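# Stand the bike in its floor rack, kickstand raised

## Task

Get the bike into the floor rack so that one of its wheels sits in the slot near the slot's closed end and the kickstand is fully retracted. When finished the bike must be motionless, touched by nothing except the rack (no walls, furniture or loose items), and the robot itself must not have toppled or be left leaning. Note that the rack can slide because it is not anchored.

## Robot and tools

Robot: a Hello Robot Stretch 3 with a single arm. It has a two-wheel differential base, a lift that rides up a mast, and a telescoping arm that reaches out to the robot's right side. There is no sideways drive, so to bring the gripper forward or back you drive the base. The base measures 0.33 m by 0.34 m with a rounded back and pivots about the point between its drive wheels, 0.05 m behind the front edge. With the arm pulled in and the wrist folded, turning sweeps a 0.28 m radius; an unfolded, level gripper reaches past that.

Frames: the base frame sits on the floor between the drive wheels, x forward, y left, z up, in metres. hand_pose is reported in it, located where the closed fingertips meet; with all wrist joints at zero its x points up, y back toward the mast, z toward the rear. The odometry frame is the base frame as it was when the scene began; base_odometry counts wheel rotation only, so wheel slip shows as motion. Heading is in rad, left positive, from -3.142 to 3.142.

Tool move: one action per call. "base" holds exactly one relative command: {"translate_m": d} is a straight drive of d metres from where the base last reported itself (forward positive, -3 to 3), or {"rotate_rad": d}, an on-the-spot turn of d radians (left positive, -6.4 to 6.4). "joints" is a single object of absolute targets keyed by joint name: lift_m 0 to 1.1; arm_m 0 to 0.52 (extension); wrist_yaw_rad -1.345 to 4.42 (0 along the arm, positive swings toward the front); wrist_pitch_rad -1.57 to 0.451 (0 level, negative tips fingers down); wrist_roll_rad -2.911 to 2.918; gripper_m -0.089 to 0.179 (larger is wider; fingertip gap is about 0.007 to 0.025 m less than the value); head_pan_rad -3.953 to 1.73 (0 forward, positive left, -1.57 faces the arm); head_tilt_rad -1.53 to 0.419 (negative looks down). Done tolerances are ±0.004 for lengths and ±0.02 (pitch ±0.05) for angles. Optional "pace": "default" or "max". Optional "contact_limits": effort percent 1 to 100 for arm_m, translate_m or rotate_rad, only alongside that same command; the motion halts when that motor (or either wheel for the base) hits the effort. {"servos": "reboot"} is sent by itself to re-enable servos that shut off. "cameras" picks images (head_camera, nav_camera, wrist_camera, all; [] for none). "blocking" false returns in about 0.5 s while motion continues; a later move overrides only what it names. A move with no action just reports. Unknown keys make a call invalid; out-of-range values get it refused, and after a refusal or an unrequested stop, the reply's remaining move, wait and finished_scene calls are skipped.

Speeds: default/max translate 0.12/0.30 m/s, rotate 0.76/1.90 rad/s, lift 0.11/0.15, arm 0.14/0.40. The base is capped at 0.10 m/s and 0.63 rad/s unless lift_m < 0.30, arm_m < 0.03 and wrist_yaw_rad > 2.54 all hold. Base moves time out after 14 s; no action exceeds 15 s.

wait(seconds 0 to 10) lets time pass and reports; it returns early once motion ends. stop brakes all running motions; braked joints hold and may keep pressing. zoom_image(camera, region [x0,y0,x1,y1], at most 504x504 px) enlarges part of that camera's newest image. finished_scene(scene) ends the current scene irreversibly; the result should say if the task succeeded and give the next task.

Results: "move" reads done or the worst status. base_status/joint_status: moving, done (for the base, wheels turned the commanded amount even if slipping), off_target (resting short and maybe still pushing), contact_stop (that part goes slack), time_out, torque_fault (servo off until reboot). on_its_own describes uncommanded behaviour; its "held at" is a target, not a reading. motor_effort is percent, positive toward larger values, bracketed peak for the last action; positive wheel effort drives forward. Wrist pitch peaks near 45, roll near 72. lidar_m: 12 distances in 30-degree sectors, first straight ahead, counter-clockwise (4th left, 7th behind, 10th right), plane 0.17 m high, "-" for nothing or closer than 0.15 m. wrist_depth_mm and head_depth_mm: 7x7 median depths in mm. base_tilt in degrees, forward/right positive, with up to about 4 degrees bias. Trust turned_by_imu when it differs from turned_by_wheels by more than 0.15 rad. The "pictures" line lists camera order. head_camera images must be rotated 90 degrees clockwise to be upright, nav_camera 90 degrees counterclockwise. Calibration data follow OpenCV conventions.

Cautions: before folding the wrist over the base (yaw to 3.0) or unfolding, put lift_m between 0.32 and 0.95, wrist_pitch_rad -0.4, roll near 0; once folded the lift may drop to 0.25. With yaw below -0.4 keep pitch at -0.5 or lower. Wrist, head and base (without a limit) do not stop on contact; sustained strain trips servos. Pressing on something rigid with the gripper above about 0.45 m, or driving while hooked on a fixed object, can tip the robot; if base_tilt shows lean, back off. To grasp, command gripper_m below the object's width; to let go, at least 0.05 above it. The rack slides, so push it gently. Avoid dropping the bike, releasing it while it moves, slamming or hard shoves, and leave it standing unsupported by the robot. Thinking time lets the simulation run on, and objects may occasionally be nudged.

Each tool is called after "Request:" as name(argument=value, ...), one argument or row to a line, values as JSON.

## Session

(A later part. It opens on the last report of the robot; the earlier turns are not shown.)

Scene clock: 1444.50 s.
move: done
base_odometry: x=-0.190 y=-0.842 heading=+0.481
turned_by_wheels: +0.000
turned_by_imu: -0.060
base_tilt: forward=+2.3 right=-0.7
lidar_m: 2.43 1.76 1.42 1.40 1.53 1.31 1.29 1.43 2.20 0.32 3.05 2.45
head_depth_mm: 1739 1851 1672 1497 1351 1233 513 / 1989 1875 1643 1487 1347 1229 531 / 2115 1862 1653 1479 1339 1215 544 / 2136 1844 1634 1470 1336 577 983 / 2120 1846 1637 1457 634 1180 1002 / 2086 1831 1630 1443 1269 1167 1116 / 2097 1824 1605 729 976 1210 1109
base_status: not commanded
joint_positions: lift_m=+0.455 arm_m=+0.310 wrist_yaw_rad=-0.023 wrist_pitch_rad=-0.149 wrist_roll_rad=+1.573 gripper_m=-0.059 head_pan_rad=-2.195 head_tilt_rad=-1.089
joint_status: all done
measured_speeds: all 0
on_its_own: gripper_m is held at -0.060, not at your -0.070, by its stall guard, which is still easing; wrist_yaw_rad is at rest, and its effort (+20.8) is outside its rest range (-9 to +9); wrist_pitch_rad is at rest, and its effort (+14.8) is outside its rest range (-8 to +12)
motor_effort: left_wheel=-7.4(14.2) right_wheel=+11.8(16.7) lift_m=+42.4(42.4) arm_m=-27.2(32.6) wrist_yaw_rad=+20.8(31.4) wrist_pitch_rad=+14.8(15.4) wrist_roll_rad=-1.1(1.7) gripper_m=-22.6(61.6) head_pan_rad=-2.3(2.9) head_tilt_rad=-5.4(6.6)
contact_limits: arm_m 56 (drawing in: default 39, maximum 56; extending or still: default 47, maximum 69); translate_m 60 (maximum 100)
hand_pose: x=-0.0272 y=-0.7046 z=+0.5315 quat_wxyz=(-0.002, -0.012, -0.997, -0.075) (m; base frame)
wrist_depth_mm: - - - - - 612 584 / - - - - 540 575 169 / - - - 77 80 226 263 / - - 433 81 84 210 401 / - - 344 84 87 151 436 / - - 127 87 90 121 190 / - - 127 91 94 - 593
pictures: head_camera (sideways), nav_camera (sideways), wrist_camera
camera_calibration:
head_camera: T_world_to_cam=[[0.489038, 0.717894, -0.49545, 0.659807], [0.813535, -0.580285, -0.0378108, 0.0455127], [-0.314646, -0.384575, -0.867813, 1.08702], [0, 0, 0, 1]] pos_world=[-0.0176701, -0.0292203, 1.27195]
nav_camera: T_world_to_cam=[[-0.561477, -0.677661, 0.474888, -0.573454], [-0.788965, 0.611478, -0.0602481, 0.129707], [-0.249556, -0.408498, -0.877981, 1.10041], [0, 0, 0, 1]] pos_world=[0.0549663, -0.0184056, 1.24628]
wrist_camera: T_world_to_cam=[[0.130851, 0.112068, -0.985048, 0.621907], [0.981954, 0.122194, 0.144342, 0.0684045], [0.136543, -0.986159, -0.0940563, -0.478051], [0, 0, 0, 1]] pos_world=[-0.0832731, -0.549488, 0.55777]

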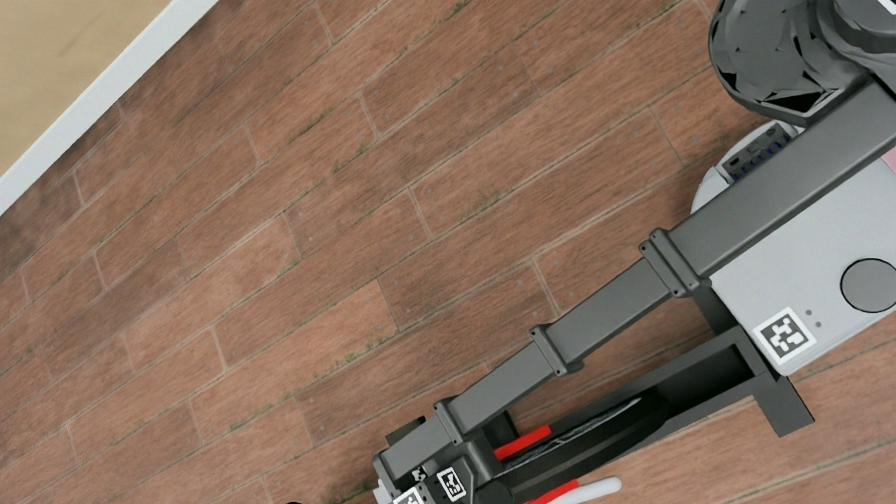

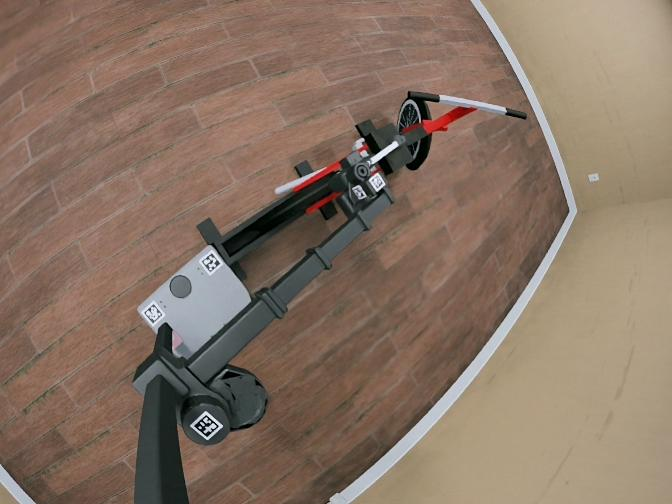

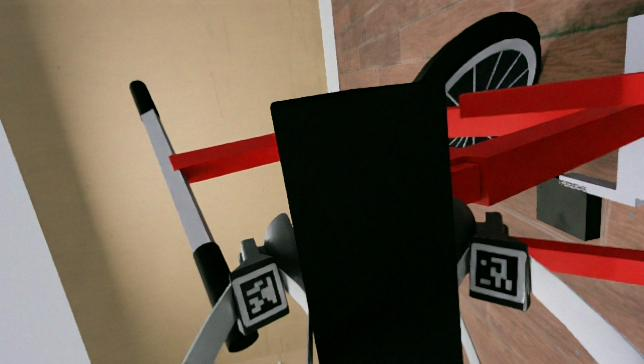

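Request:
move(
  joints={"gripper_m": -0.07},
  cameras=[],
)

Request:
move(
  joints={"arm_m": 0.245},
  contact_limits={"arm_m": 56},
)

Scene clock: 1450.87 s.
move: done
base_odometry: x=-0.190 y=-0.842 heading=+0.482
turned_by_wheels: +0.000
turned_by_imu: +0.000
base_tilt: forward=+2.3 right=-0.7
lidar_m: 2.43 1.76 1.42 1.41 1.53 1.31 1.29 1.43 2.20 0.32 3.03 2.45
head_depth_mm: 1748 1855 1659 1497 1356 1236 513 / 1984 1876 1648 1494 1345 1233 531 / 2094 1855 1646 1479 1335 1213 544 / 2121 1838 1637 1476 1335 575 984 / 2126 1843 1629 1461 633 1184 998 / 2108 1844 1621 1439 1277 1168 1111 / 2082 1807 1609 728 1005 1203 1110
base_status: not commanded
joint_positions: lift_m=+0.455 arm_m=+0.310 wrist_yaw_rad=-0.045 wrist_pitch_rad=-0.152 wrist_roll_rad=+1.572 gripper_m=-0.067 head_pan_rad=-2.195 head_tilt_rad=-1.089
joint_status: all done
measured_speeds: all 0
on_its_own: wrist_yaw_rad is held at -0.040, not at your +0.000, by its stall guard, which is not easing now; wrist_pitch_rad is at rest, and its effort (+14.8) is outside its rest range (-8 to +12)
motor_effort: left_wheel=-2.3(2.5) right_wheel=+5.0(5.3) lift_m=+35.0(35.1) arm_m=+1.3(3.7) wrist_yaw_rad=+4.2(4.8) wrist_pitch_rad=+14.8(15.6) wrist_roll_rad=-0.8(1.1) gripper_m=-60.9(98.1) head_pan_rad=-1.6(2.5) head_tilt_rad=-4.9(5.9)
contact_limits: arm_m 56 (drawing in: default 39, maximum 56; extending or still: default 47, maximum 69); translate_m 60 (maximum 100)
hand_pose: x=-0.0325 y=-0.7043 z=+0.5307 quat_wxyz=(-0.002, -0.022, -0.997, -0.076) (m; base frame)
wrist_depth_mm: - - - - - 690 567 / - - - - 554 588 322 / - - - 79 81 232 264 / - - 423 82 84 210 384 / - - 342 84 88 151 454 / - - 128 87 91 121 187 / - - 125 91 94 - 597
pictures: none
No camera images: "cameras" was empty.

Scene clock: 1452.87 s.
move: done
base_odometry: x=-0.190 y=-0.842 heading=+0.481
turned_by_wheels: +0.000
turned_by_imu: -0.038
base_tilt: forward=+2.3 right=-0.8
lidar_m: 2.42 1.82 1.42 1.41 1.51 1.32 1.29 1.42 1.04 0.26 3.12 2.46
head_depth_mm: 1710 1816 1651 1499 1352 1234 514 / 1909 1892 1660 1480 1344 1235 531 / 2069 1870 1642 1489 1342 1214 544 / 2111 1854 1637 1475 1328 577 985 / 2136 1826 1642 1466 634 1177 1005 / 2087 1825 1627 1228 1131 1059 1107 / 2079 1820 1582 695 927 1208 1119
base_status: not commanded
joint_positions: lift_m=+0.455 arm_m=+0.245 wrist_yaw_rad=-0.061 wrist_pitch_rad=-0.153 wrist_roll_rad=+1.575 gripper_m=-0.059 head_pan_rad=-2.195 head_tilt_rad=-1.089
joint_status: all done
measured_speeds: translate_m=+0.000 rotate_rad=+0.000 lift_m=+0.000 arm_m=+0.001 wrist_yaw_rad=+0.000 wrist_pitch_rad=+0.000 wrist_roll_rad=+0.000 head_pan_rad=+0.000 head_tilt_rad=+0.000
on_its_own: wrist_yaw_rad is held at -0.040, not at your +0.000, by its stall guard, which is not easing now; gripper_m is held at -0.060, not at your -0.070, by its stall guard, which is still easing; wrist_yaw_rad is at rest, and its effort (+17.6) is outside its rest range (-9 to +9); wrist_pitch_rad is at rest, and its effort (+14.9) is outside its rest range (-8 to +12)
motor_effort: left_wheel=-4.4(11.2) right_wheel=+11.3(15.3) lift_m=+35.7(42.5) arm_m=+12.5(33.1) wrist_yaw_rad=+17.6(30.8) wrist_pitch_rad=+14.9(15.5) wrist_roll_rad=-1.8(2.0) gripper_m=-22.4(62.4) head_pan_rad=-1.7(2.3) head_tilt_rad=-5.2(6.2)
contact_limits: arm_m 56 (drawing in: default 39, maximum 56; extending or still: default 47, maximum 69); translate_m 60 (maximum 100)
hand_pose: x=-0.0366 y=-0.6390 z=+0.5306 quat_wxyz=(-0.004, -0.031, -0.997, -0.077) (m; base frame)
wrist_depth_mm: - - - - - 566 584 / - - - - 541 556 164 / - - - 75 78 228 261 / - - 428 79 82 215 424 / - - 325 83 86 154 425 / - - 128 86 90 121 595 / - - 125 92 95 - 594
pictures: head_camera (sideways), nav_camera (sideways), wrist_camera
camera_calibration:
head_camera: T_world_to_cam=[[0.48904, 0.717893, -0.49545, 0.659807], [0.813534, -0.580287, -0.0378108, 0.0455127], [-0.314647, -0.384574, -0.867813, 1.08702], [0, 0, 0, 1]] pos_world=[-0.0176701, -0.0292202, 1.27195]
nav_camera: T_world_to_cam=[[-0.561479, -0.67766, 0.474888, -0.573454], [-0.788963, 0.611479, -0.0602481, 0.129707], [-0.249557, -0.408497, -0.877981, 1.10041], [0, 0, 0, 1]] pos_world=[0.0549663, -0.0184057, 1.24628]
wrist_camera: T_world_to_cam=[[0.137035, 0.110205, -0.984417, 0.613671], [0.985611, 0.0841113, 0.146617, 0.0443824], [0.0989585, -0.990343, -0.0970927, -0.414585], [0, 0, 0, 1]] pos_world=[-0.0868114, -0.481944, 0.557348]

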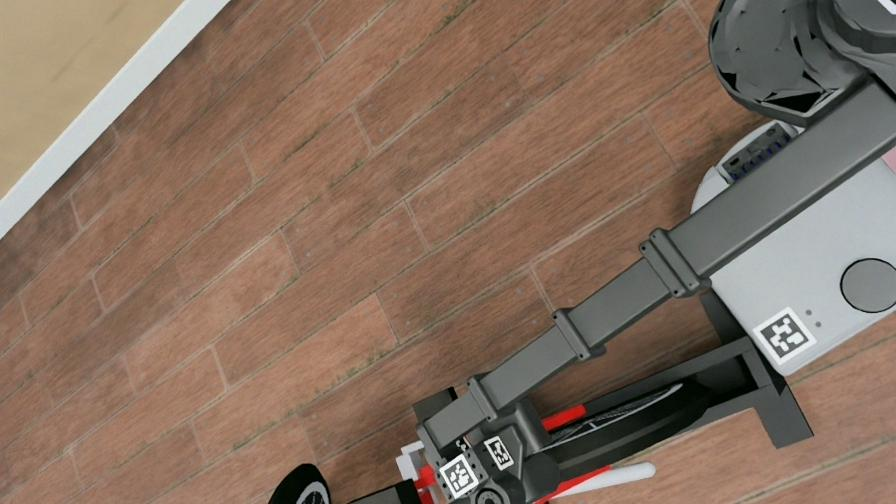

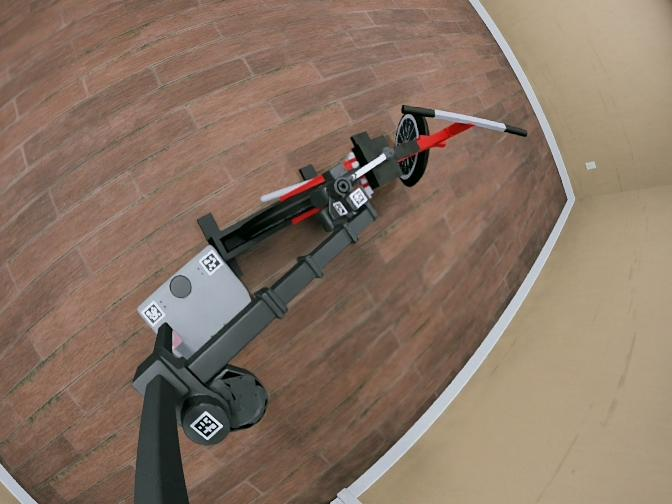

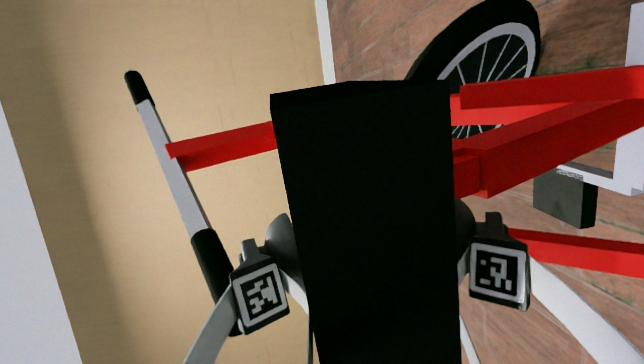

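Request:
move(
  joints={"gripper_m": -0.07},
  cameras=[],
)

Request:
move(
  joints={"arm_m": 0.185},
  contact_limits={"arm_m": 56},
)

Scene clock: 1456.60 s.
move: done
base_odometry: x=-0.190 y=-0.842 heading=+0.481
turned_by_wheels: +0.000
turned_by_imu: -0.001
base_tilt: forward=+2.3 right=-0.8
lidar_m: 2.42 1.81 1.42 1.40 1.51 1.32 1.29 1.42 1.04 0.26 3.10 2.46
head_depth_mm: 1715 1827 1651 1486 1354 1234 514 / 1926 1875 1656 1479 1339 1233 530 / 2082 1859 1643 1481 1338 1212 545 / 2120 1833 1643 1476 1338 577 984 / 2090 1838 1628 1467 632 1180 999 / 2115 1843 1622 1220 1131 1062 1109 / 2073 1813 1599 694 930 1206 1115
base_status: not commanded
joint_positions: lift_m=+0.455 arm_m=+0.245 wrist_yaw_rad=-0.061 wrist_pitch_rad=-0.153 wrist_roll_rad=+1.575 gripper_m=-0.067 head_pan_rad=-2.195 head_tilt_rad=-1.089
joint_status: all done
measured_speeds: all 0
on_its_own: wrist_yaw_rad is held at -0.040, not at your +0.000, by its stall guard, which is not easing now; wrist_yaw_rad is at rest, and its effort (+18.5) is outside its rest range (-9 to +9); wrist_pitch_rad is at rest, and its effort (+15.2) is outside its rest range (-8 to +12)
motor_effort: left_wheel=-4.4(4.5) right_wheel=+11.5(11.7) lift_m=+35.8(35.8) arm_m=+11.3(11.7) wrist_yaw_rad=+18.5(18.8) wrist_pitch_rad=+15.2(15.8) wrist_roll_rad=-1.7(2.0) gripper_m=-61.9(98.7) head_pan_rad=-1.9(2.6) head_tilt_rad=-5.7(5.9)
contact_limits: arm_m 56 (drawing in: default 39, maximum 56; extending or still: default 47, maximum 69); translate_m 60 (maximum 100)
hand_pose: x=-0.0366 y=-0.6390 z=+0.5306 quat_wxyz=(-0.004, -0.031, -0.997, -0.077) (m; base frame)
wrist_depth_mm: - - - - - 566 592 / - - - - 544 556 165 / - - - 75 78 226 260 / - - 428 79 82 217 427 / - - 326 83 86 152 436 / - - 127 86 90 121 592 / - - 125 91 95 - 593
pictures: none
No camera images: "cameras" was empty.

Scene clock: 1459.03 s.
move: done
base_odometry: x=-0.190 y=-0.842 heading=+0.482
turned_by_wheels: +0.000
turned_by_imu: -0.036
base_tilt: forward=+2.3 right=-0.8
lidar_m: 2.42 1.86 1.43 1.40 1.49 1.34 1.29 1.40 0.97 0.20 3.20 2.47
head_depth_mm: 1645 1814 1680 1494 1354 1232 513 / 1852 1861 1633 1486 1347 1229 531 / 2043 1862 1651 1484 1340 1216 544 / 2117 1854 1645 1469 1340 578 983 / 2116 1830 1629 1464 632 1182 1002 / 2082 1826 1620 1224 696 1013 1109 / 2076 1829 1524 841 709 1195 1111
base_status: not commanded
joint_positions: lift_m=+0.455 arm_m=+0.185 wrist_yaw_rad=-0.097 wrist_pitch_rad=-0.157 wrist_roll_rad=+1.576 gripper_m=-0.056 head_pan_rad=-2.195 head_tilt_rad=-1.089
joint_status: all done
measured_speeds: all 0
on_its_own: wrist_yaw_rad is held at -0.089, not at your +0.000, by its stall guard, which is not easing now; gripper_m is held at -0.057, not at your -0.070, by its stall guard, which is still easing; wrist_pitch_rad is at rest, and its effort (+15.8) is outside its rest range (-8 to +12)
motor_effort: left_wheel=-2.9(10.5) right_wheel=+6.2(15.4) lift_m=+38.7(42.6) arm_m=+11.5(34.4) wrist_yaw_rad=+6.6(30.7) wrist_pitch_rad=+15.8(16.4) wrist_roll_rad=-2.3(3.7) gripper_m=-21.1(62.2) head_pan_rad=-2.2(2.7) head_tilt_rad=-4.7(6.2)
contact_limits: arm_m 56 (drawing in: default 39, maximum 56; extending or still: default 47, maximum 69); translate_m 60 (maximum 100)
hand_pose: x=-0.0455 y=-0.5780 z=+0.5296 quat_wxyz=(-0.006, -0.049, -0.996, -0.079) (m; base frame)
wrist_depth_mm: - - - - - 570 580 / - - - - 533 190 164 / - - - 75 77 224 261 / - - - 79 81 461 427 / - - 325 82 86 153 196 / - - 127 86 90 121 590 / - - 125 92 95 - 599
pictures: head_camera (sideways), nav_camera (sideways), wrist_camera
camera_calibration:
head_camera: T_world_to_cam=[[0.489039, 0.717893, -0.49545, 0.659807], [0.813535, -0.580286, -0.0378108, 0.0455127], [-0.314647, -0.384575, -0.867813, 1.08702], [0, 0, 0, 1]] pos_world=[-0.0176701, -0.0292202, 1.27195]
nav_camera: T_world_to_cam=[[-0.561478, -0.677661, 0.474888, -0.573454], [-0.788964, 0.611478, -0.0602481, 0.129707], [-0.249556, -0.408498, -0.877981, 1.10041], [0, 0, 0, 1]] pos_world=[0.0549663, -0.0184057, 1.24628]
wrist_camera: T_world_to_cam=[[0.1422, 0.109344, -0.98378, 0.606504], [0.987799, 0.0480765, 0.148125, 0.0266158], [0.0634934, -0.992841, -0.101174, -0.354246], [0, 0, 0, 1]] pos_world=[-0.0900437, -0.419307, 0.556883]

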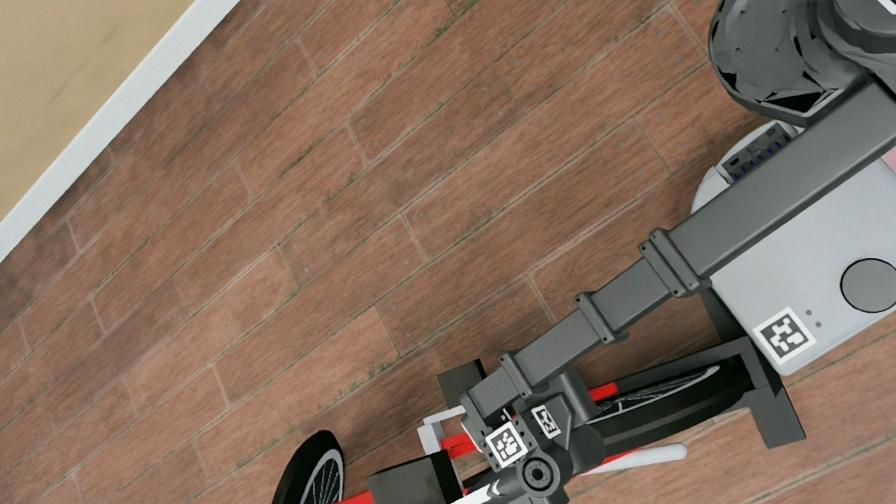

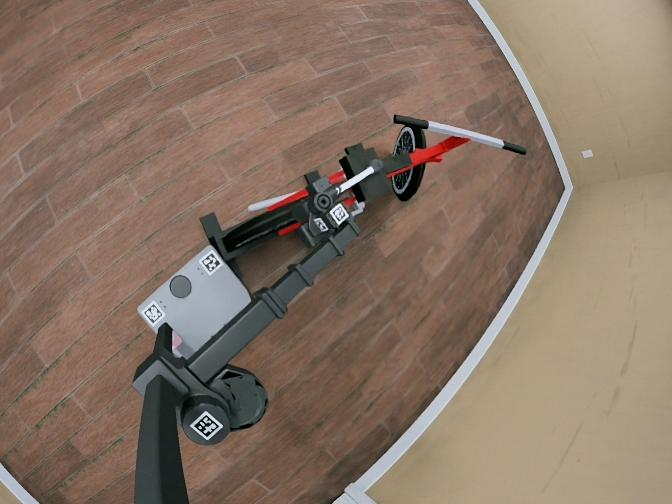

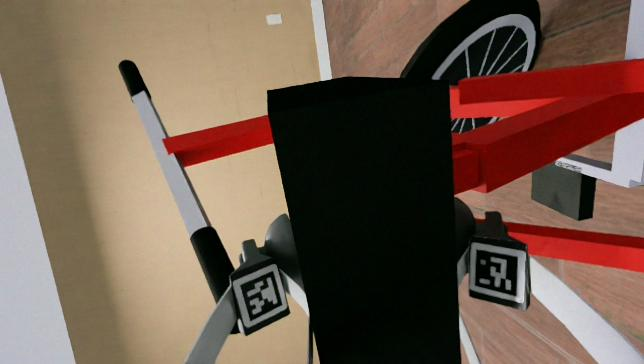

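Request:
move(
  joints={"gripper_m": -0.07},
  cameras=[],
)

Request:
move(
  joints={"arm_m": 0.15},
  contact_limits={"arm_m": 50},
)

Request:
zoom_image(
  camera="head_camera",
  region=[560, 260, 896, 504],
)

Scene clock: 1462.77 s.
move: done
base_odometry: x=-0.190 y=-0.842 heading=+0.482
turned_by_wheels: +0.000
turned_by_imu: -0.001
base_tilt: forward=+2.3 right=-0.8
lidar_m: 2.42 1.87 1.43 1.40 1.48 1.33 1.30 1.41 0.97 0.20 3.22 2.47
head_depth_mm: 1645 1809 1676 1500 1355 1241 513 / 1856 1868 1666 1490 1347 1235 530 / 2063 1873 1662 1485 1341 1215 544 / 2117 1860 1640 1465 1338 577 982 / 2119 1831 1637 1461 635 1183 1001 / 2105 1831 1629 1222 699 1008 1106 / 2096 1822 1522 841 711 1189 1108
base_status: not commanded
joint_positions: lift_m=+0.455 arm_m=+0.185 wrist_yaw_rad=-0.097 wrist_pitch_rad=-0.157 wrist_roll_rad=+1.576 gripper_m=-0.067 head_pan_rad=-2.195 head_tilt_rad=-1.089
joint_status: all done
measured_speeds: all 0
on_its_own: wrist_yaw_rad is held at -0.089, not at your +0.000, by its stall guard, which is not easing now; wrist_pitch_rad is at rest, and its effort (+15.8) is outside its rest range (-8 to +12)
motor_effort: left_wheel=-2.9(3.1) right_wheel=+6.0(6.6) lift_m=+35.4(35.4) arm_m=+14.2(14.8) wrist_yaw_rad=+6.3(7.7) wrist_pitch_rad=+15.8(16.4) wrist_roll_rad=-2.2(2.3) gripper_m=-61.6(98.0) head_pan_rad=-1.7(2.2) head_tilt_rad=-4.9(5.7)
contact_limits: arm_m 56 (drawing in: default 39, maximum 56; extending or still: default 47, maximum 69); translate_m 60 (maximum 100)
hand_pose: x=-0.0455 y=-0.5781 z=+0.5295 quat_wxyz=(-0.006, -0.049, -0.996, -0.079) (m; base frame)
wrist_depth_mm: - - - - - 577 585 / - - - - 534 190 165 / - - - 74 77 224 257 / - - - 79 81 468 429 / - - 327 82 86 153 196 / - - 128 86 90 121 619 / - - 125 92 95 - 586
pictures: none
No camera images: "cameras" was empty.

Scene clock: 1464.33 s.
move: done
base_odometry: x=-0.189 y=-0.842 heading=+0.482
turned_by_wheels: +0.001
turned_by_imu: -0.005
base_tilt: forward=+2.3 right=-0.8
lidar_m: 2.42 1.88 1.44 1.40 1.48 1.34 1.30 1.40 0.98 0.21 3.21 2.46
head_depth_mm: 1646 1793 1684 1499 1353 1235 514 / 1839 1845 1662 1482 1350 1229 531 / 2047 1869 1647 1483 1345 1207 543 / 2150 1851 1645 1472 1334 577 982 / 2102 1834 1642 1465 641 1178 999 / 2098 1832 1638 1422 662 1020 1110 / 2101 1820 1547 1018 724 1208 1106
base_status: not commanded
joint_positions: lift_m=+0.455 arm_m=+0.150 wrist_yaw_rad=-0.076 wrist_pitch_rad=-0.130 wrist_roll_rad=+1.575 gripper_m=-0.062 head_pan_rad=-2.195 head_tilt_rad=-1.089
joint_status: all done
measured_speeds: all 0
on_its_own: wrist_yaw_rad is held at -0.089, not at your +0.000, by its stall guard, which is not easing now; gripper_m is held at -0.063, not at your -0.070, by its stall guard, which is not easing now; wrist_yaw_rad is at rest, and its effort (-11.0) is outside its rest range (-9 to +9)
motor_effort: left_wheel=+4.9(5.2) right_wheel=-5.7(6.2) lift_m=+29.5(40.9) arm_m=+2.6(36.1) wrist_yaw_rad=-11.0(16.2) wrist_pitch_rad=+11.2(16.1) wrist_roll_rad=-1.9(2.3) gripper_m=-15.8(61.9) head_pan_rad=-2.1(2.6) head_tilt_rad=-5.2(5.9)
contact_limits: arm_m 50 (drawing in: default 39, maximum 56; extending or still: default 47, maximum 69); translate_m 60 (maximum 100)
hand_pose: x=-0.0404 y=-0.5451 z=+0.5362 quat_wxyz=(-0.004, -0.038, -0.997, -0.065) (m; base frame)
wrist_depth_mm: - - - - - 597 603 / - - - - 503 301 291 / - - 479 120 233 269 359 / - - - 125 131 862 474 / - - - 133 135 861 216 / - - - 134 131 807 663 / - - - 130 155 968 687
pictures: head_camera (sideways), nav_camera (sideways), wrist_camera
camera_calibration:
head_camera: T_world_to_cam=[[0.489372, 0.717922, -0.495079, 0.659322], [0.813375, -0.58051, -0.0378087, 0.045511], [-0.314542, -0.384182, -0.868025, 1.08729], [0, 0, 0, 1]] pos_world=[-0.0176711, -0.0292029, 1.27194]
nav_camera: T_world_to_cam=[[-0.561794, -0.677661, 0.474513, -0.572964], [-0.788771, 0.611729, -0.0602332, 0.129687], [-0.249456, -0.408121, -0.878185, 1.10067], [0, 0, 0, 1]] pos_world=[0.0549748, -0.0184007, 1.24629]
wrist_camera: T_world_to_cam=[[0.137146, 0.0861091, -0.986801, 0.597489], [0.986973, 0.0727123, 0.143515, 0.0349016], [0.0841105, -0.993629, -0.0750153, -0.334816], [0, 0, 0, 1]] pos_world=[-0.0882285, -0.38667, 0.559478]

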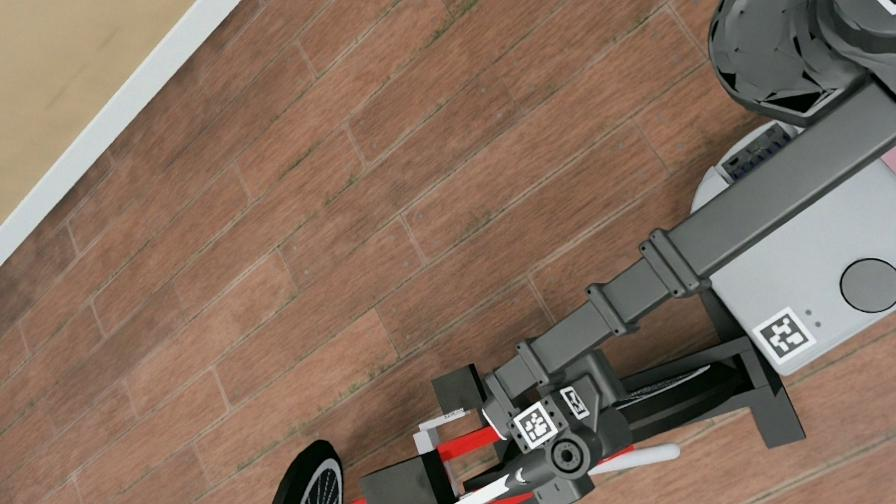

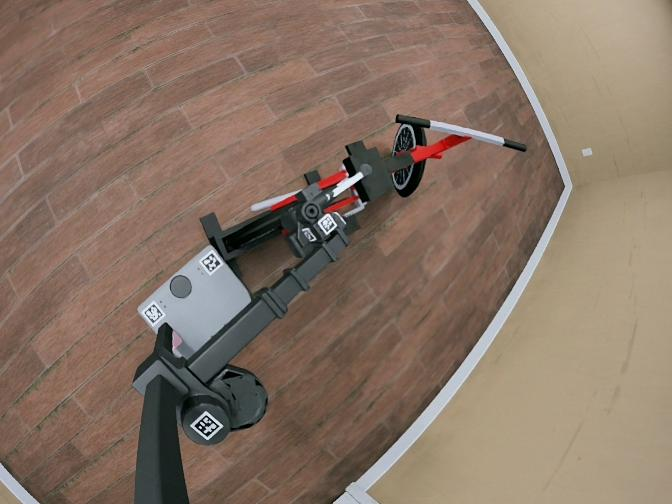

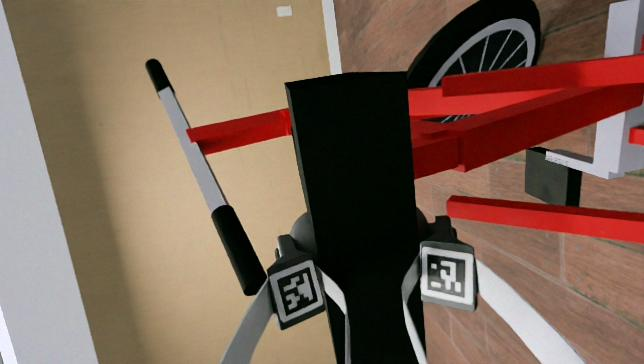

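Scaled by 1.500 from the camera's 896x504 image, which has a finer 1280x720 frame.

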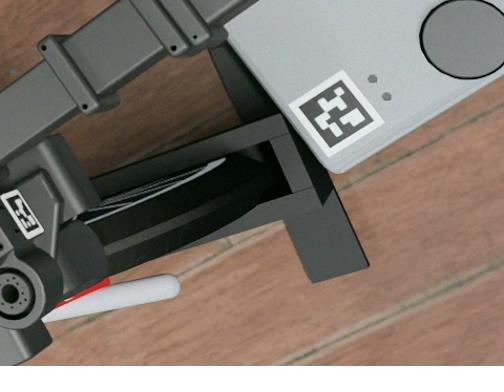

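Request:
move(
  joints={"gripper_m": 0.1},
  cameras=[],
)

Request:
move(
  joints={"arm_m": 0.0, "head_pan_rad": -1.8, "head_tilt_rad": -0.95},
)

Request:
zoom_image(
  camera="head_camera",
  region=[560, 130, 896, 504],
)

Scene clock: 1475.50 s.
move: done
base_odometry: x=-0.189 y=-0.842 heading=+0.482
turned_by_wheels: +0.000
turned_by_imu: -0.001
base_tilt: forward=+2.3 right=-0.8
lidar_m: 2.42 1.87 1.43 1.40 1.48 1.33 1.30 1.40 0.98 0.21 3.21 2.47
head_depth_mm: 1647 1799 1669 1495 1356 1238 513 / 1857 1870 1658 1478 1344 1230 530 / 2053 1856 1652 1487 1344 1205 544 / 2139 1854 1646 1478 1334 577 988 / 2116 1844 1631 1470 641 1185 1003 / 2105 1830 1613 1436 665 1021 1107 / 2093 1816 1548 1006 720 1194 1112
base_status: not commanded
joint_positions: lift_m=+0.455 arm_m=+0.150 wrist_yaw_rad=-0.087 wrist_pitch_rad=-0.094 wrist_roll_rad=+1.575 gripper_m=+0.100 head_pan_rad=-2.195 head_tilt_rad=-1.089
joint_status: all done
measured_speeds: all 0
on_its_own: wrist_yaw_rad is held at -0.089, not at your +0.000, by its stall guard, which is not easing now
motor_effort: left_wheel=+4.6(5.1) right_wheel=-4.3(6.3) lift_m=+23.1(32.1) arm_m=+7.2(20.0) wrist_yaw_rad=-3.2(12.8) wrist_pitch_rad=+4.5(11.6) wrist_roll_rad=-1.8(2.0) gripper_m=+1.0(79.8) head_pan_rad=-1.8(2.7) head_tilt_rad=-5.1(6.1)
contact_limits: arm_m 50 (drawing in: default 39, maximum 56; extending or still: default 47, maximum 69); translate_m 60 (maximum 100)
hand_pose: x=-0.0434 y=-0.5469 z=+0.5455 quat_wxyz=(-0.004, -0.044, -0.998, -0.047) (m; base frame)
wrist_depth_mm: - - - - - 577 610 / - - - - 600 611 342 / - - 525 118 119 254 284 / - - - 120 123 254 455 / - - - 128 128 142 224 / - - 132 327 135 122 640 / - - - - 142 - 739
pictures: none
No camera images: "cameras" was empty.

Scene clock: 1477.87 s.
move: done
base_odometry: x=-0.190 y=-0.842 heading=+0.482
turned_by_wheels: +0.000
turned_by_imu: -0.001
base_tilt: forward=+2.3 right=-0.8
lidar_m: 2.42 1.87 1.44 1.40 1.49 1.34 1.30 1.40 0.98 0.21 3.21 2.47
head_depth_mm: 2550 2316 1910 1657 1452 1280 1156 / 2836 2298 1900 1639 1437 1280 1156 / 2784 2269 1898 1623 1431 1275 539 / 2768 2222 1897 1587 1399 1266 566 / 2773 2111 1343 930 1150 697 922 / 2736 2224 1540 1582 1391 1239 1114 / 2738 2194 1849 1590 1409 1256 1130
base_status: not commanded
joint_positions: lift_m=+0.455 arm_m=+0.000 wrist_yaw_rad=-0.088 wrist_pitch_rad=-0.093 wrist_roll_rad=+1.575 gripper_m=+0.100 head_pan_rad=-1.805 head_tilt_rad=-0.952
joint_status: all done
measured_speeds: all 0
on_its_own: wrist_yaw_rad is held at -0.089, not at your +0.000, by its stall guard, which is not easing now
motor_effort: left_wheel=+4.4(4.8) right_wheel=-4.1(4.6) lift_m=+24.0(24.2) arm_m=-18.8(20.5) wrist_yaw_rad=-0.8(3.7) wrist_pitch_rad=+4.3(4.8) wrist_roll_rad=-2.0(2.1) gripper_m=+1.2(1.8) head_pan_rad=+2.8(3.9) head_tilt_rad=+0.7(4.0)
contact_limits: translate_m 60 (maximum 100)
hand_pose: x=-0.0437 y=-0.3969 z=+0.5457 quat_wxyz=(-0.004, -0.044, -0.998, -0.047) (m; base frame)
wrist_depth_mm: - - - - - 820 398 / - - - - 762 806 455 / - - - 681 434 425 282 / - - - 278 408 605 247 / - - - 292 - 142 667 / - - 132 - - 121 636 / - - - - - - 719
pictures: head_camera (sideways), nav_camera (sideways), wrist_camera
camera_calibration:
head_camera: T_world_to_cam=[[0.16208, 0.776267, -0.609213, 0.810006], [0.971776, -0.232807, -0.038106, 0.0449385], [-0.171409, -0.585842, -0.792091, 0.987712], [0, 0, 0, 1]] pos_world=[-0.00565307, -0.0396758, 1.27754]
nav_camera: T_world_to_cam=[[-0.245004, -0.769206, 0.590166, -0.725558], [-0.964092, 0.257632, -0.0644461, 0.136252], [-0.102473, -0.584763, -0.804706, 1.00426], [0, 0, 0, 1]] pos_world=[0.0565052, -0.00594906, 1.24512]
wrist_camera: T_world_to_cam=[[0.134926, 0.0474663, -0.989718, 0.580675], [0.988265, 0.0657362, 0.137881, 0.0263609], [0.071605, -0.996707, -0.0380398, -0.208526], [0, 0, 0, 1]] pos_world=[-0.0894684, -0.237135, 0.563138]

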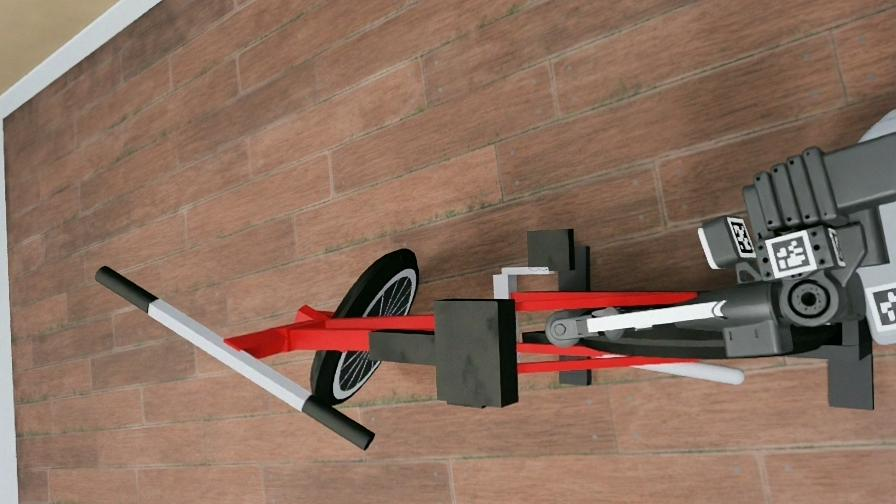

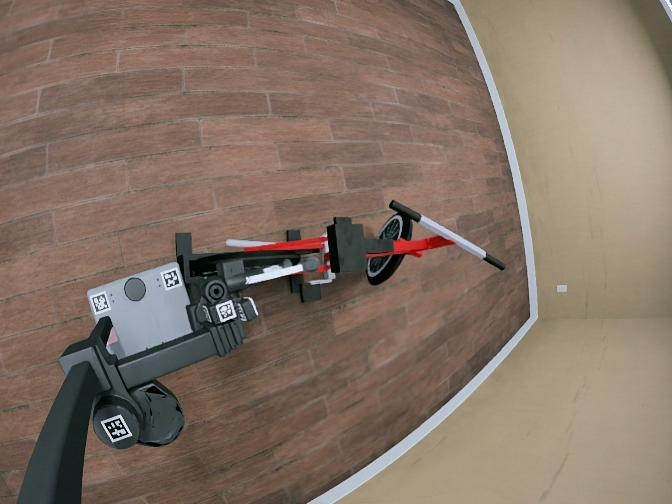

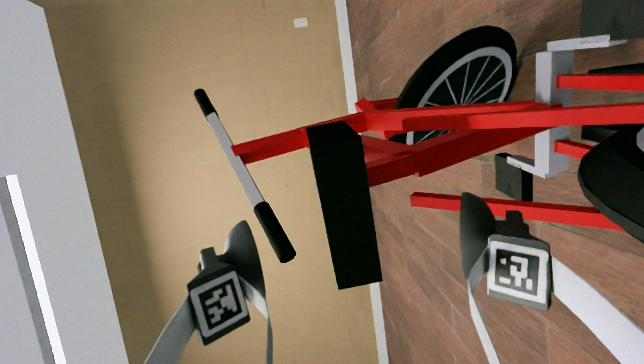

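Scaled by 1.348 from the camera's 896x504 image, which has a finer 1280x720 frame.

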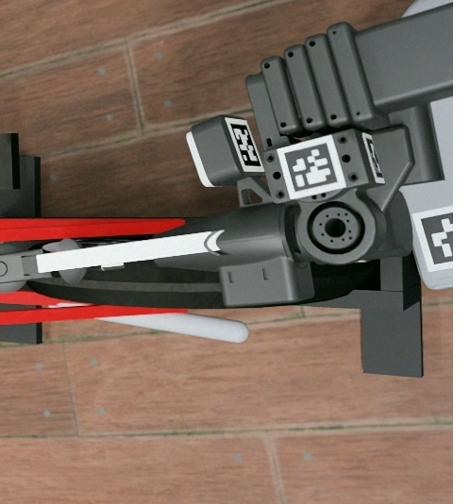

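Request:
move(
  joints={"lift_m": 0.6},
  cameras=[],
)

Request:
move(
  base={"translate_m": -0.35},
  joints={"head_pan_rad": -1.2, "head_tilt_rad": -0.9},
)

Request:
zoom_image(
  camera="head_camera",
  region=[392, 0, 896, 504],
)

Scene clock: 1485.13 s.
move: done
base_odometry: x=-0.190 y=-0.842 heading=+0.482
turned_by_wheels: +0.000
turned_by_imu: -0.001
base_tilt: forward=+2.3 right=-0.8
lidar_m: 2.41 1.87 1.43 1.40 1.48 1.34 1.29 1.40 0.98 0.21 3.23 2.48
head_depth_mm: 2578 2292 1910 1648 1436 1283 1151 / 2823 2267 1899 1630 1432 1275 419 / 2825 2257 1912 1621 1433 454 419 / 2797 2239 1887 1578 1395 477 460 / 2761 2130 1345 935 1154 541 954 / 2755 2204 1537 1575 1387 1235 1125 / 2696 2203 1837 1589 1401 1257 1125
base_status: not commanded
joint_positions: lift_m=+0.600 arm_m=+0.000 wrist_yaw_rad=-0.088 wrist_pitch_rad=-0.092 wrist_roll_rad=+1.575 gripper_m=+0.100 head_pan_rad=-1.805 head_tilt_rad=-0.952
joint_status: all done
measured_speeds: all 0
on_its_own: wrist_yaw_rad is held at -0.089, not at your +0.000, by its stall guard, which is not easing now
motor_effort: left_wheel=+4.8(4.8) right_wheel=-4.0(4.7) lift_m=+28.2(30.5) arm_m=-18.5(19.1) wrist_yaw_rad=-0.9(1.9) wrist_pitch_rad=+4.6(4.9) wrist_roll_rad=-1.9(2.1) gripper_m=+0.4(1.7) head_pan_rad=+2.5(3.2) head_tilt_rad=-0.1(1.5)
contact_limits: translate_m 60 (maximum 100)
hand_pose: x=-0.0437 y=-0.3969 z=+0.6908 quat_wxyz=(-0.004, -0.044, -0.998, -0.047) (m; base frame)
wrist_depth_mm: - - - - - - 771 / - - - - - 723 772 / - - - - 617 297 439 / - - - - - 294 623 / - - - - - 142 871 / - - 131 - - 121 801 / - - - - - - 931
pictures: none
No camera images: "cameras" was empty.

Scene clock: 1489.73 s.
move: done
base_odometry: x=-0.500 y=-1.004 heading=+0.482
turned_by_wheels: +0.000
turned_by_imu: -0.002
base_tilt: forward=+2.3 right=-0.8
lidar_m: 2.76 1.90 1.45 1.43 1.28 0.98 0.95 1.04 1.49 0.97 0.43 0.40
head_depth_mm: 2943 2505 2045 1706 1482 1312 507 / 3082 2388 2023 1704 1446 1241 416 / 3126 2431 1962 1602 1463 1290 454 / 3114 2420 1397 1293 1316 1294 1149 / 3147 2406 1947 978 1205 1238 1150 / 3087 2438 1981 1628 1451 1050 1115 / 3066 2366 1953 1665 1441 1251 1123
base_status: done
joint_positions: lift_m=+0.600 arm_m=+0.000 wrist_yaw_rad=-0.088 wrist_pitch_rad=-0.092 wrist_roll_rad=+1.575 gripper_m=+0.100 head_pan_rad=-1.205 head_tilt_rad=-0.902
joint_status: all done
measured_speeds: all 0
on_its_own: wrist_yaw_rad is held at -0.089, not at your +0.000, by its stall guard, which is not easing now
motor_effort: left_wheel=+0.4(6.2) right_wheel=-2.5(12.2) lift_m=+28.4(29.0) arm_m=-18.1(18.9) wrist_yaw_rad=-0.7(2.0) wrist_pitch_rad=+3.8(4.6) wrist_roll_rad=-1.8(2.1) gripper_m=+0.9(2.0) head_pan_rad=+2.4(4.1) head_tilt_rad=+1.3(5.0)
hand_pose: x=-0.0437 y=-0.3969 z=+0.6908 quat_wxyz=(-0.004, -0.044, -0.998, -0.047) (m; base frame)
wrist_depth_mm: - - - - - - 771 / - - - - - - 799 / - - - - - - 801 / - - - - - - 849 / - - - - - 142 837 / - - 131 - - 121 774 / - - - - - - 550
pictures: head_camera (sideways), nav_camera (sideways), wrist_camera
camera_calibration:
head_camera: T_world_to_cam=[[-0.29349, 0.703225, -0.647563, 0.862754], [0.934153, 0.35484, -0.0380377, 0.0450815], [0.203033, -0.616087, -0.761062, 0.945081], [0, 0, 0, 1]] pos_world=[0.0192144, -0.040455, 1.27967]
nav_camera: T_world_to_cam=[[0.221395, -0.745085, 0.629152, -0.779198], [-0.94001, -0.334766, -0.0656684, 0.1377], [0.259547, -0.576871, -0.774503, 0.962787], [0, 0, 0, 1]] pos_world=[0.0520617, 0.0209323, 1.24496]
wrist_camera: T_world_to_cam=[[0.134891, 0.0470692, -0.989742, 0.724147], [0.98827, 0.0657918, 0.137819, 0.00642138], [0.0716039, -0.996723, -0.0376423, -0.203306], [0, 0, 0, 1]] pos_world=[-0.0894694, -0.237147, 0.70818]

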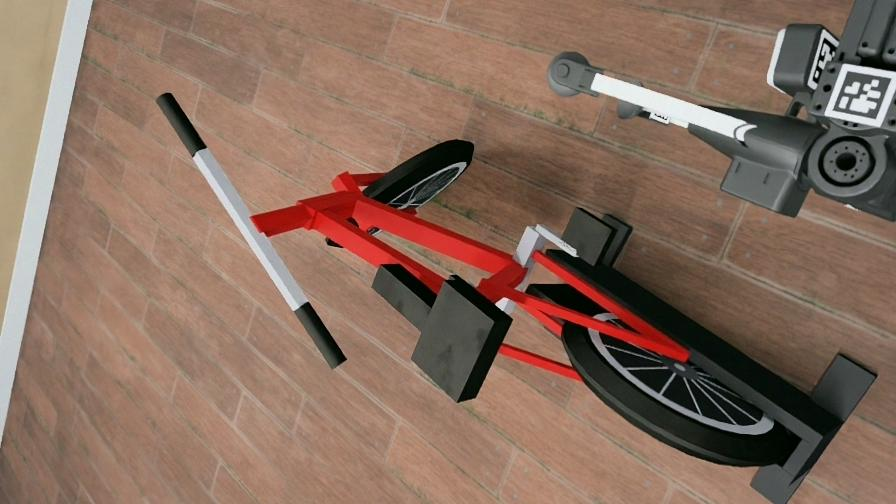

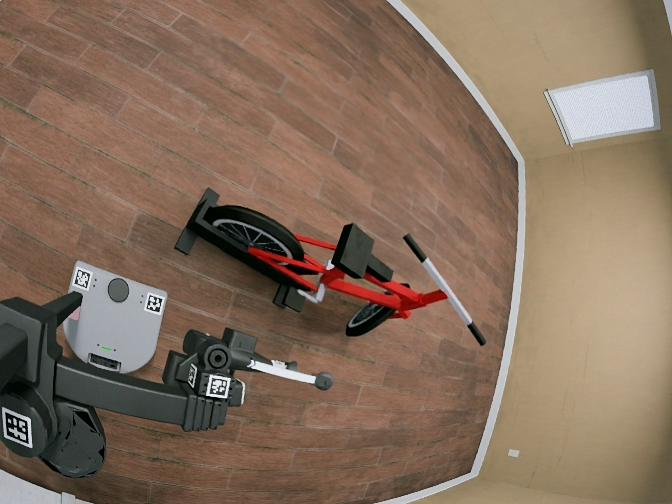

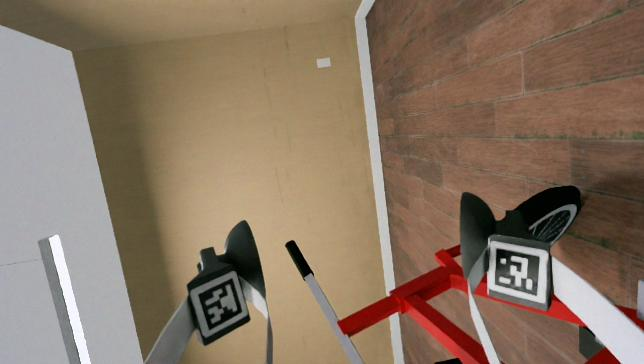

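Scaled by 1.000.

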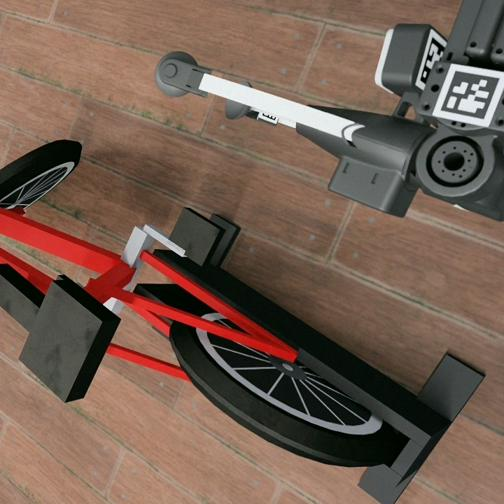

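Request:
wait(
  seconds=1,
  cameras=["head_camera"],
)

Request:
zoom_image(
  camera="head_camera",
  region=[600, 250, 896, 504],
)

Scene clock: 1524.70 s.
base_odometry: x=-0.500 y=-1.004 heading=+0.482
turned_by_wheels: +0.000
turned_by_imu: -0.001
base_tilt: forward=+2.3 right=-0.8
lidar_m: 2.77 1.90 1.45 1.42 1.28 0.98 0.95 1.04 1.48 0.97 0.43 0.40
head_depth_mm: 2954 2497 2024 1728 1483 1312 507 / 3044 2408 2031 1719 1435 1239 415 / 3104 2437 1967 1588 1476 1299 454 / 3089 2459 1409 1289 1312 1293 1156 / 3121 2404 1926 975 1197 1235 1149 / 3118 2412 1971 1632 1449 1048 1109 / 3021 2376 1971 1655 1439 1248 1118
base_status: done
joint_positions: lift_m=+0.600 arm_m=+0.000 wrist_yaw_rad=-0.088 wrist_pitch_rad=-0.092 wrist_roll_rad=+1.575 gripper_m=+0.100 head_pan_rad=-1.205 head_tilt_rad=-0.902
joint_status: all done
measured_speeds: all 0
on_its_own: wrist_yaw_rad is held at -0.089, not at your +0.000, by its stall guard, which is not easing now
motor_effort: left_wheel=+0.2(6.2) right_wheel=-2.7(12.2) lift_m=+26.4(29.0) arm_m=-17.7(18.9) wrist_yaw_rad=-0.4(2.0) wrist_pitch_rad=+4.2(4.6) wrist_roll_rad=-1.8(2.1) gripper_m=+0.9(2.0) head_pan_rad=+2.5(4.1) head_tilt_rad=+0.8(5.0)
hand_pose: x=-0.0437 y=-0.3969 z=+0.6908 quat_wxyz=(-0.004, -0.044, -0.998, -0.047) (m; base frame)
wrist_depth_mm: - - - - - - 791 / - - - - - - 817 / - - - - - - 826 / - - - - - - 826 / - - - - - 141 873 / - - 131 - - 121 785 / - - - - - - 558
wait: 1.00 s; at rest from the start
pictures: head_camera (sideways)
camera_calibration:
head_camera: T_world_to_cam=[[-0.29349, 0.703225, -0.647563, 0.862754], [0.934153, 0.35484, -0.0380377, 0.0450815], [0.203033, -0.616087, -0.761062, 0.945081], [0, 0, 0, 1]] pos_world=[0.0192144, -0.040455, 1.27967]

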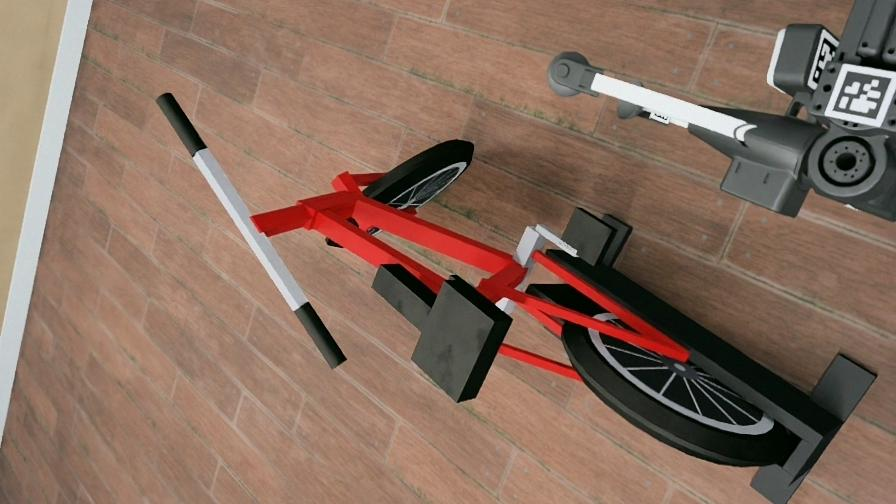

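Scaled by 1.703 from the camera's 896x504 image, which has a finer 1280x720 frame.

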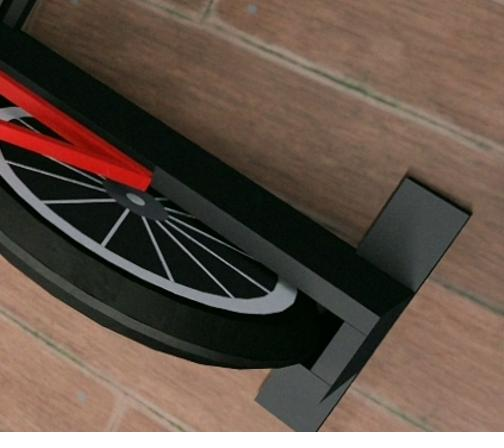

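Request:
finished_scene(
  scene=2,
)

The scene is finished: the task was done.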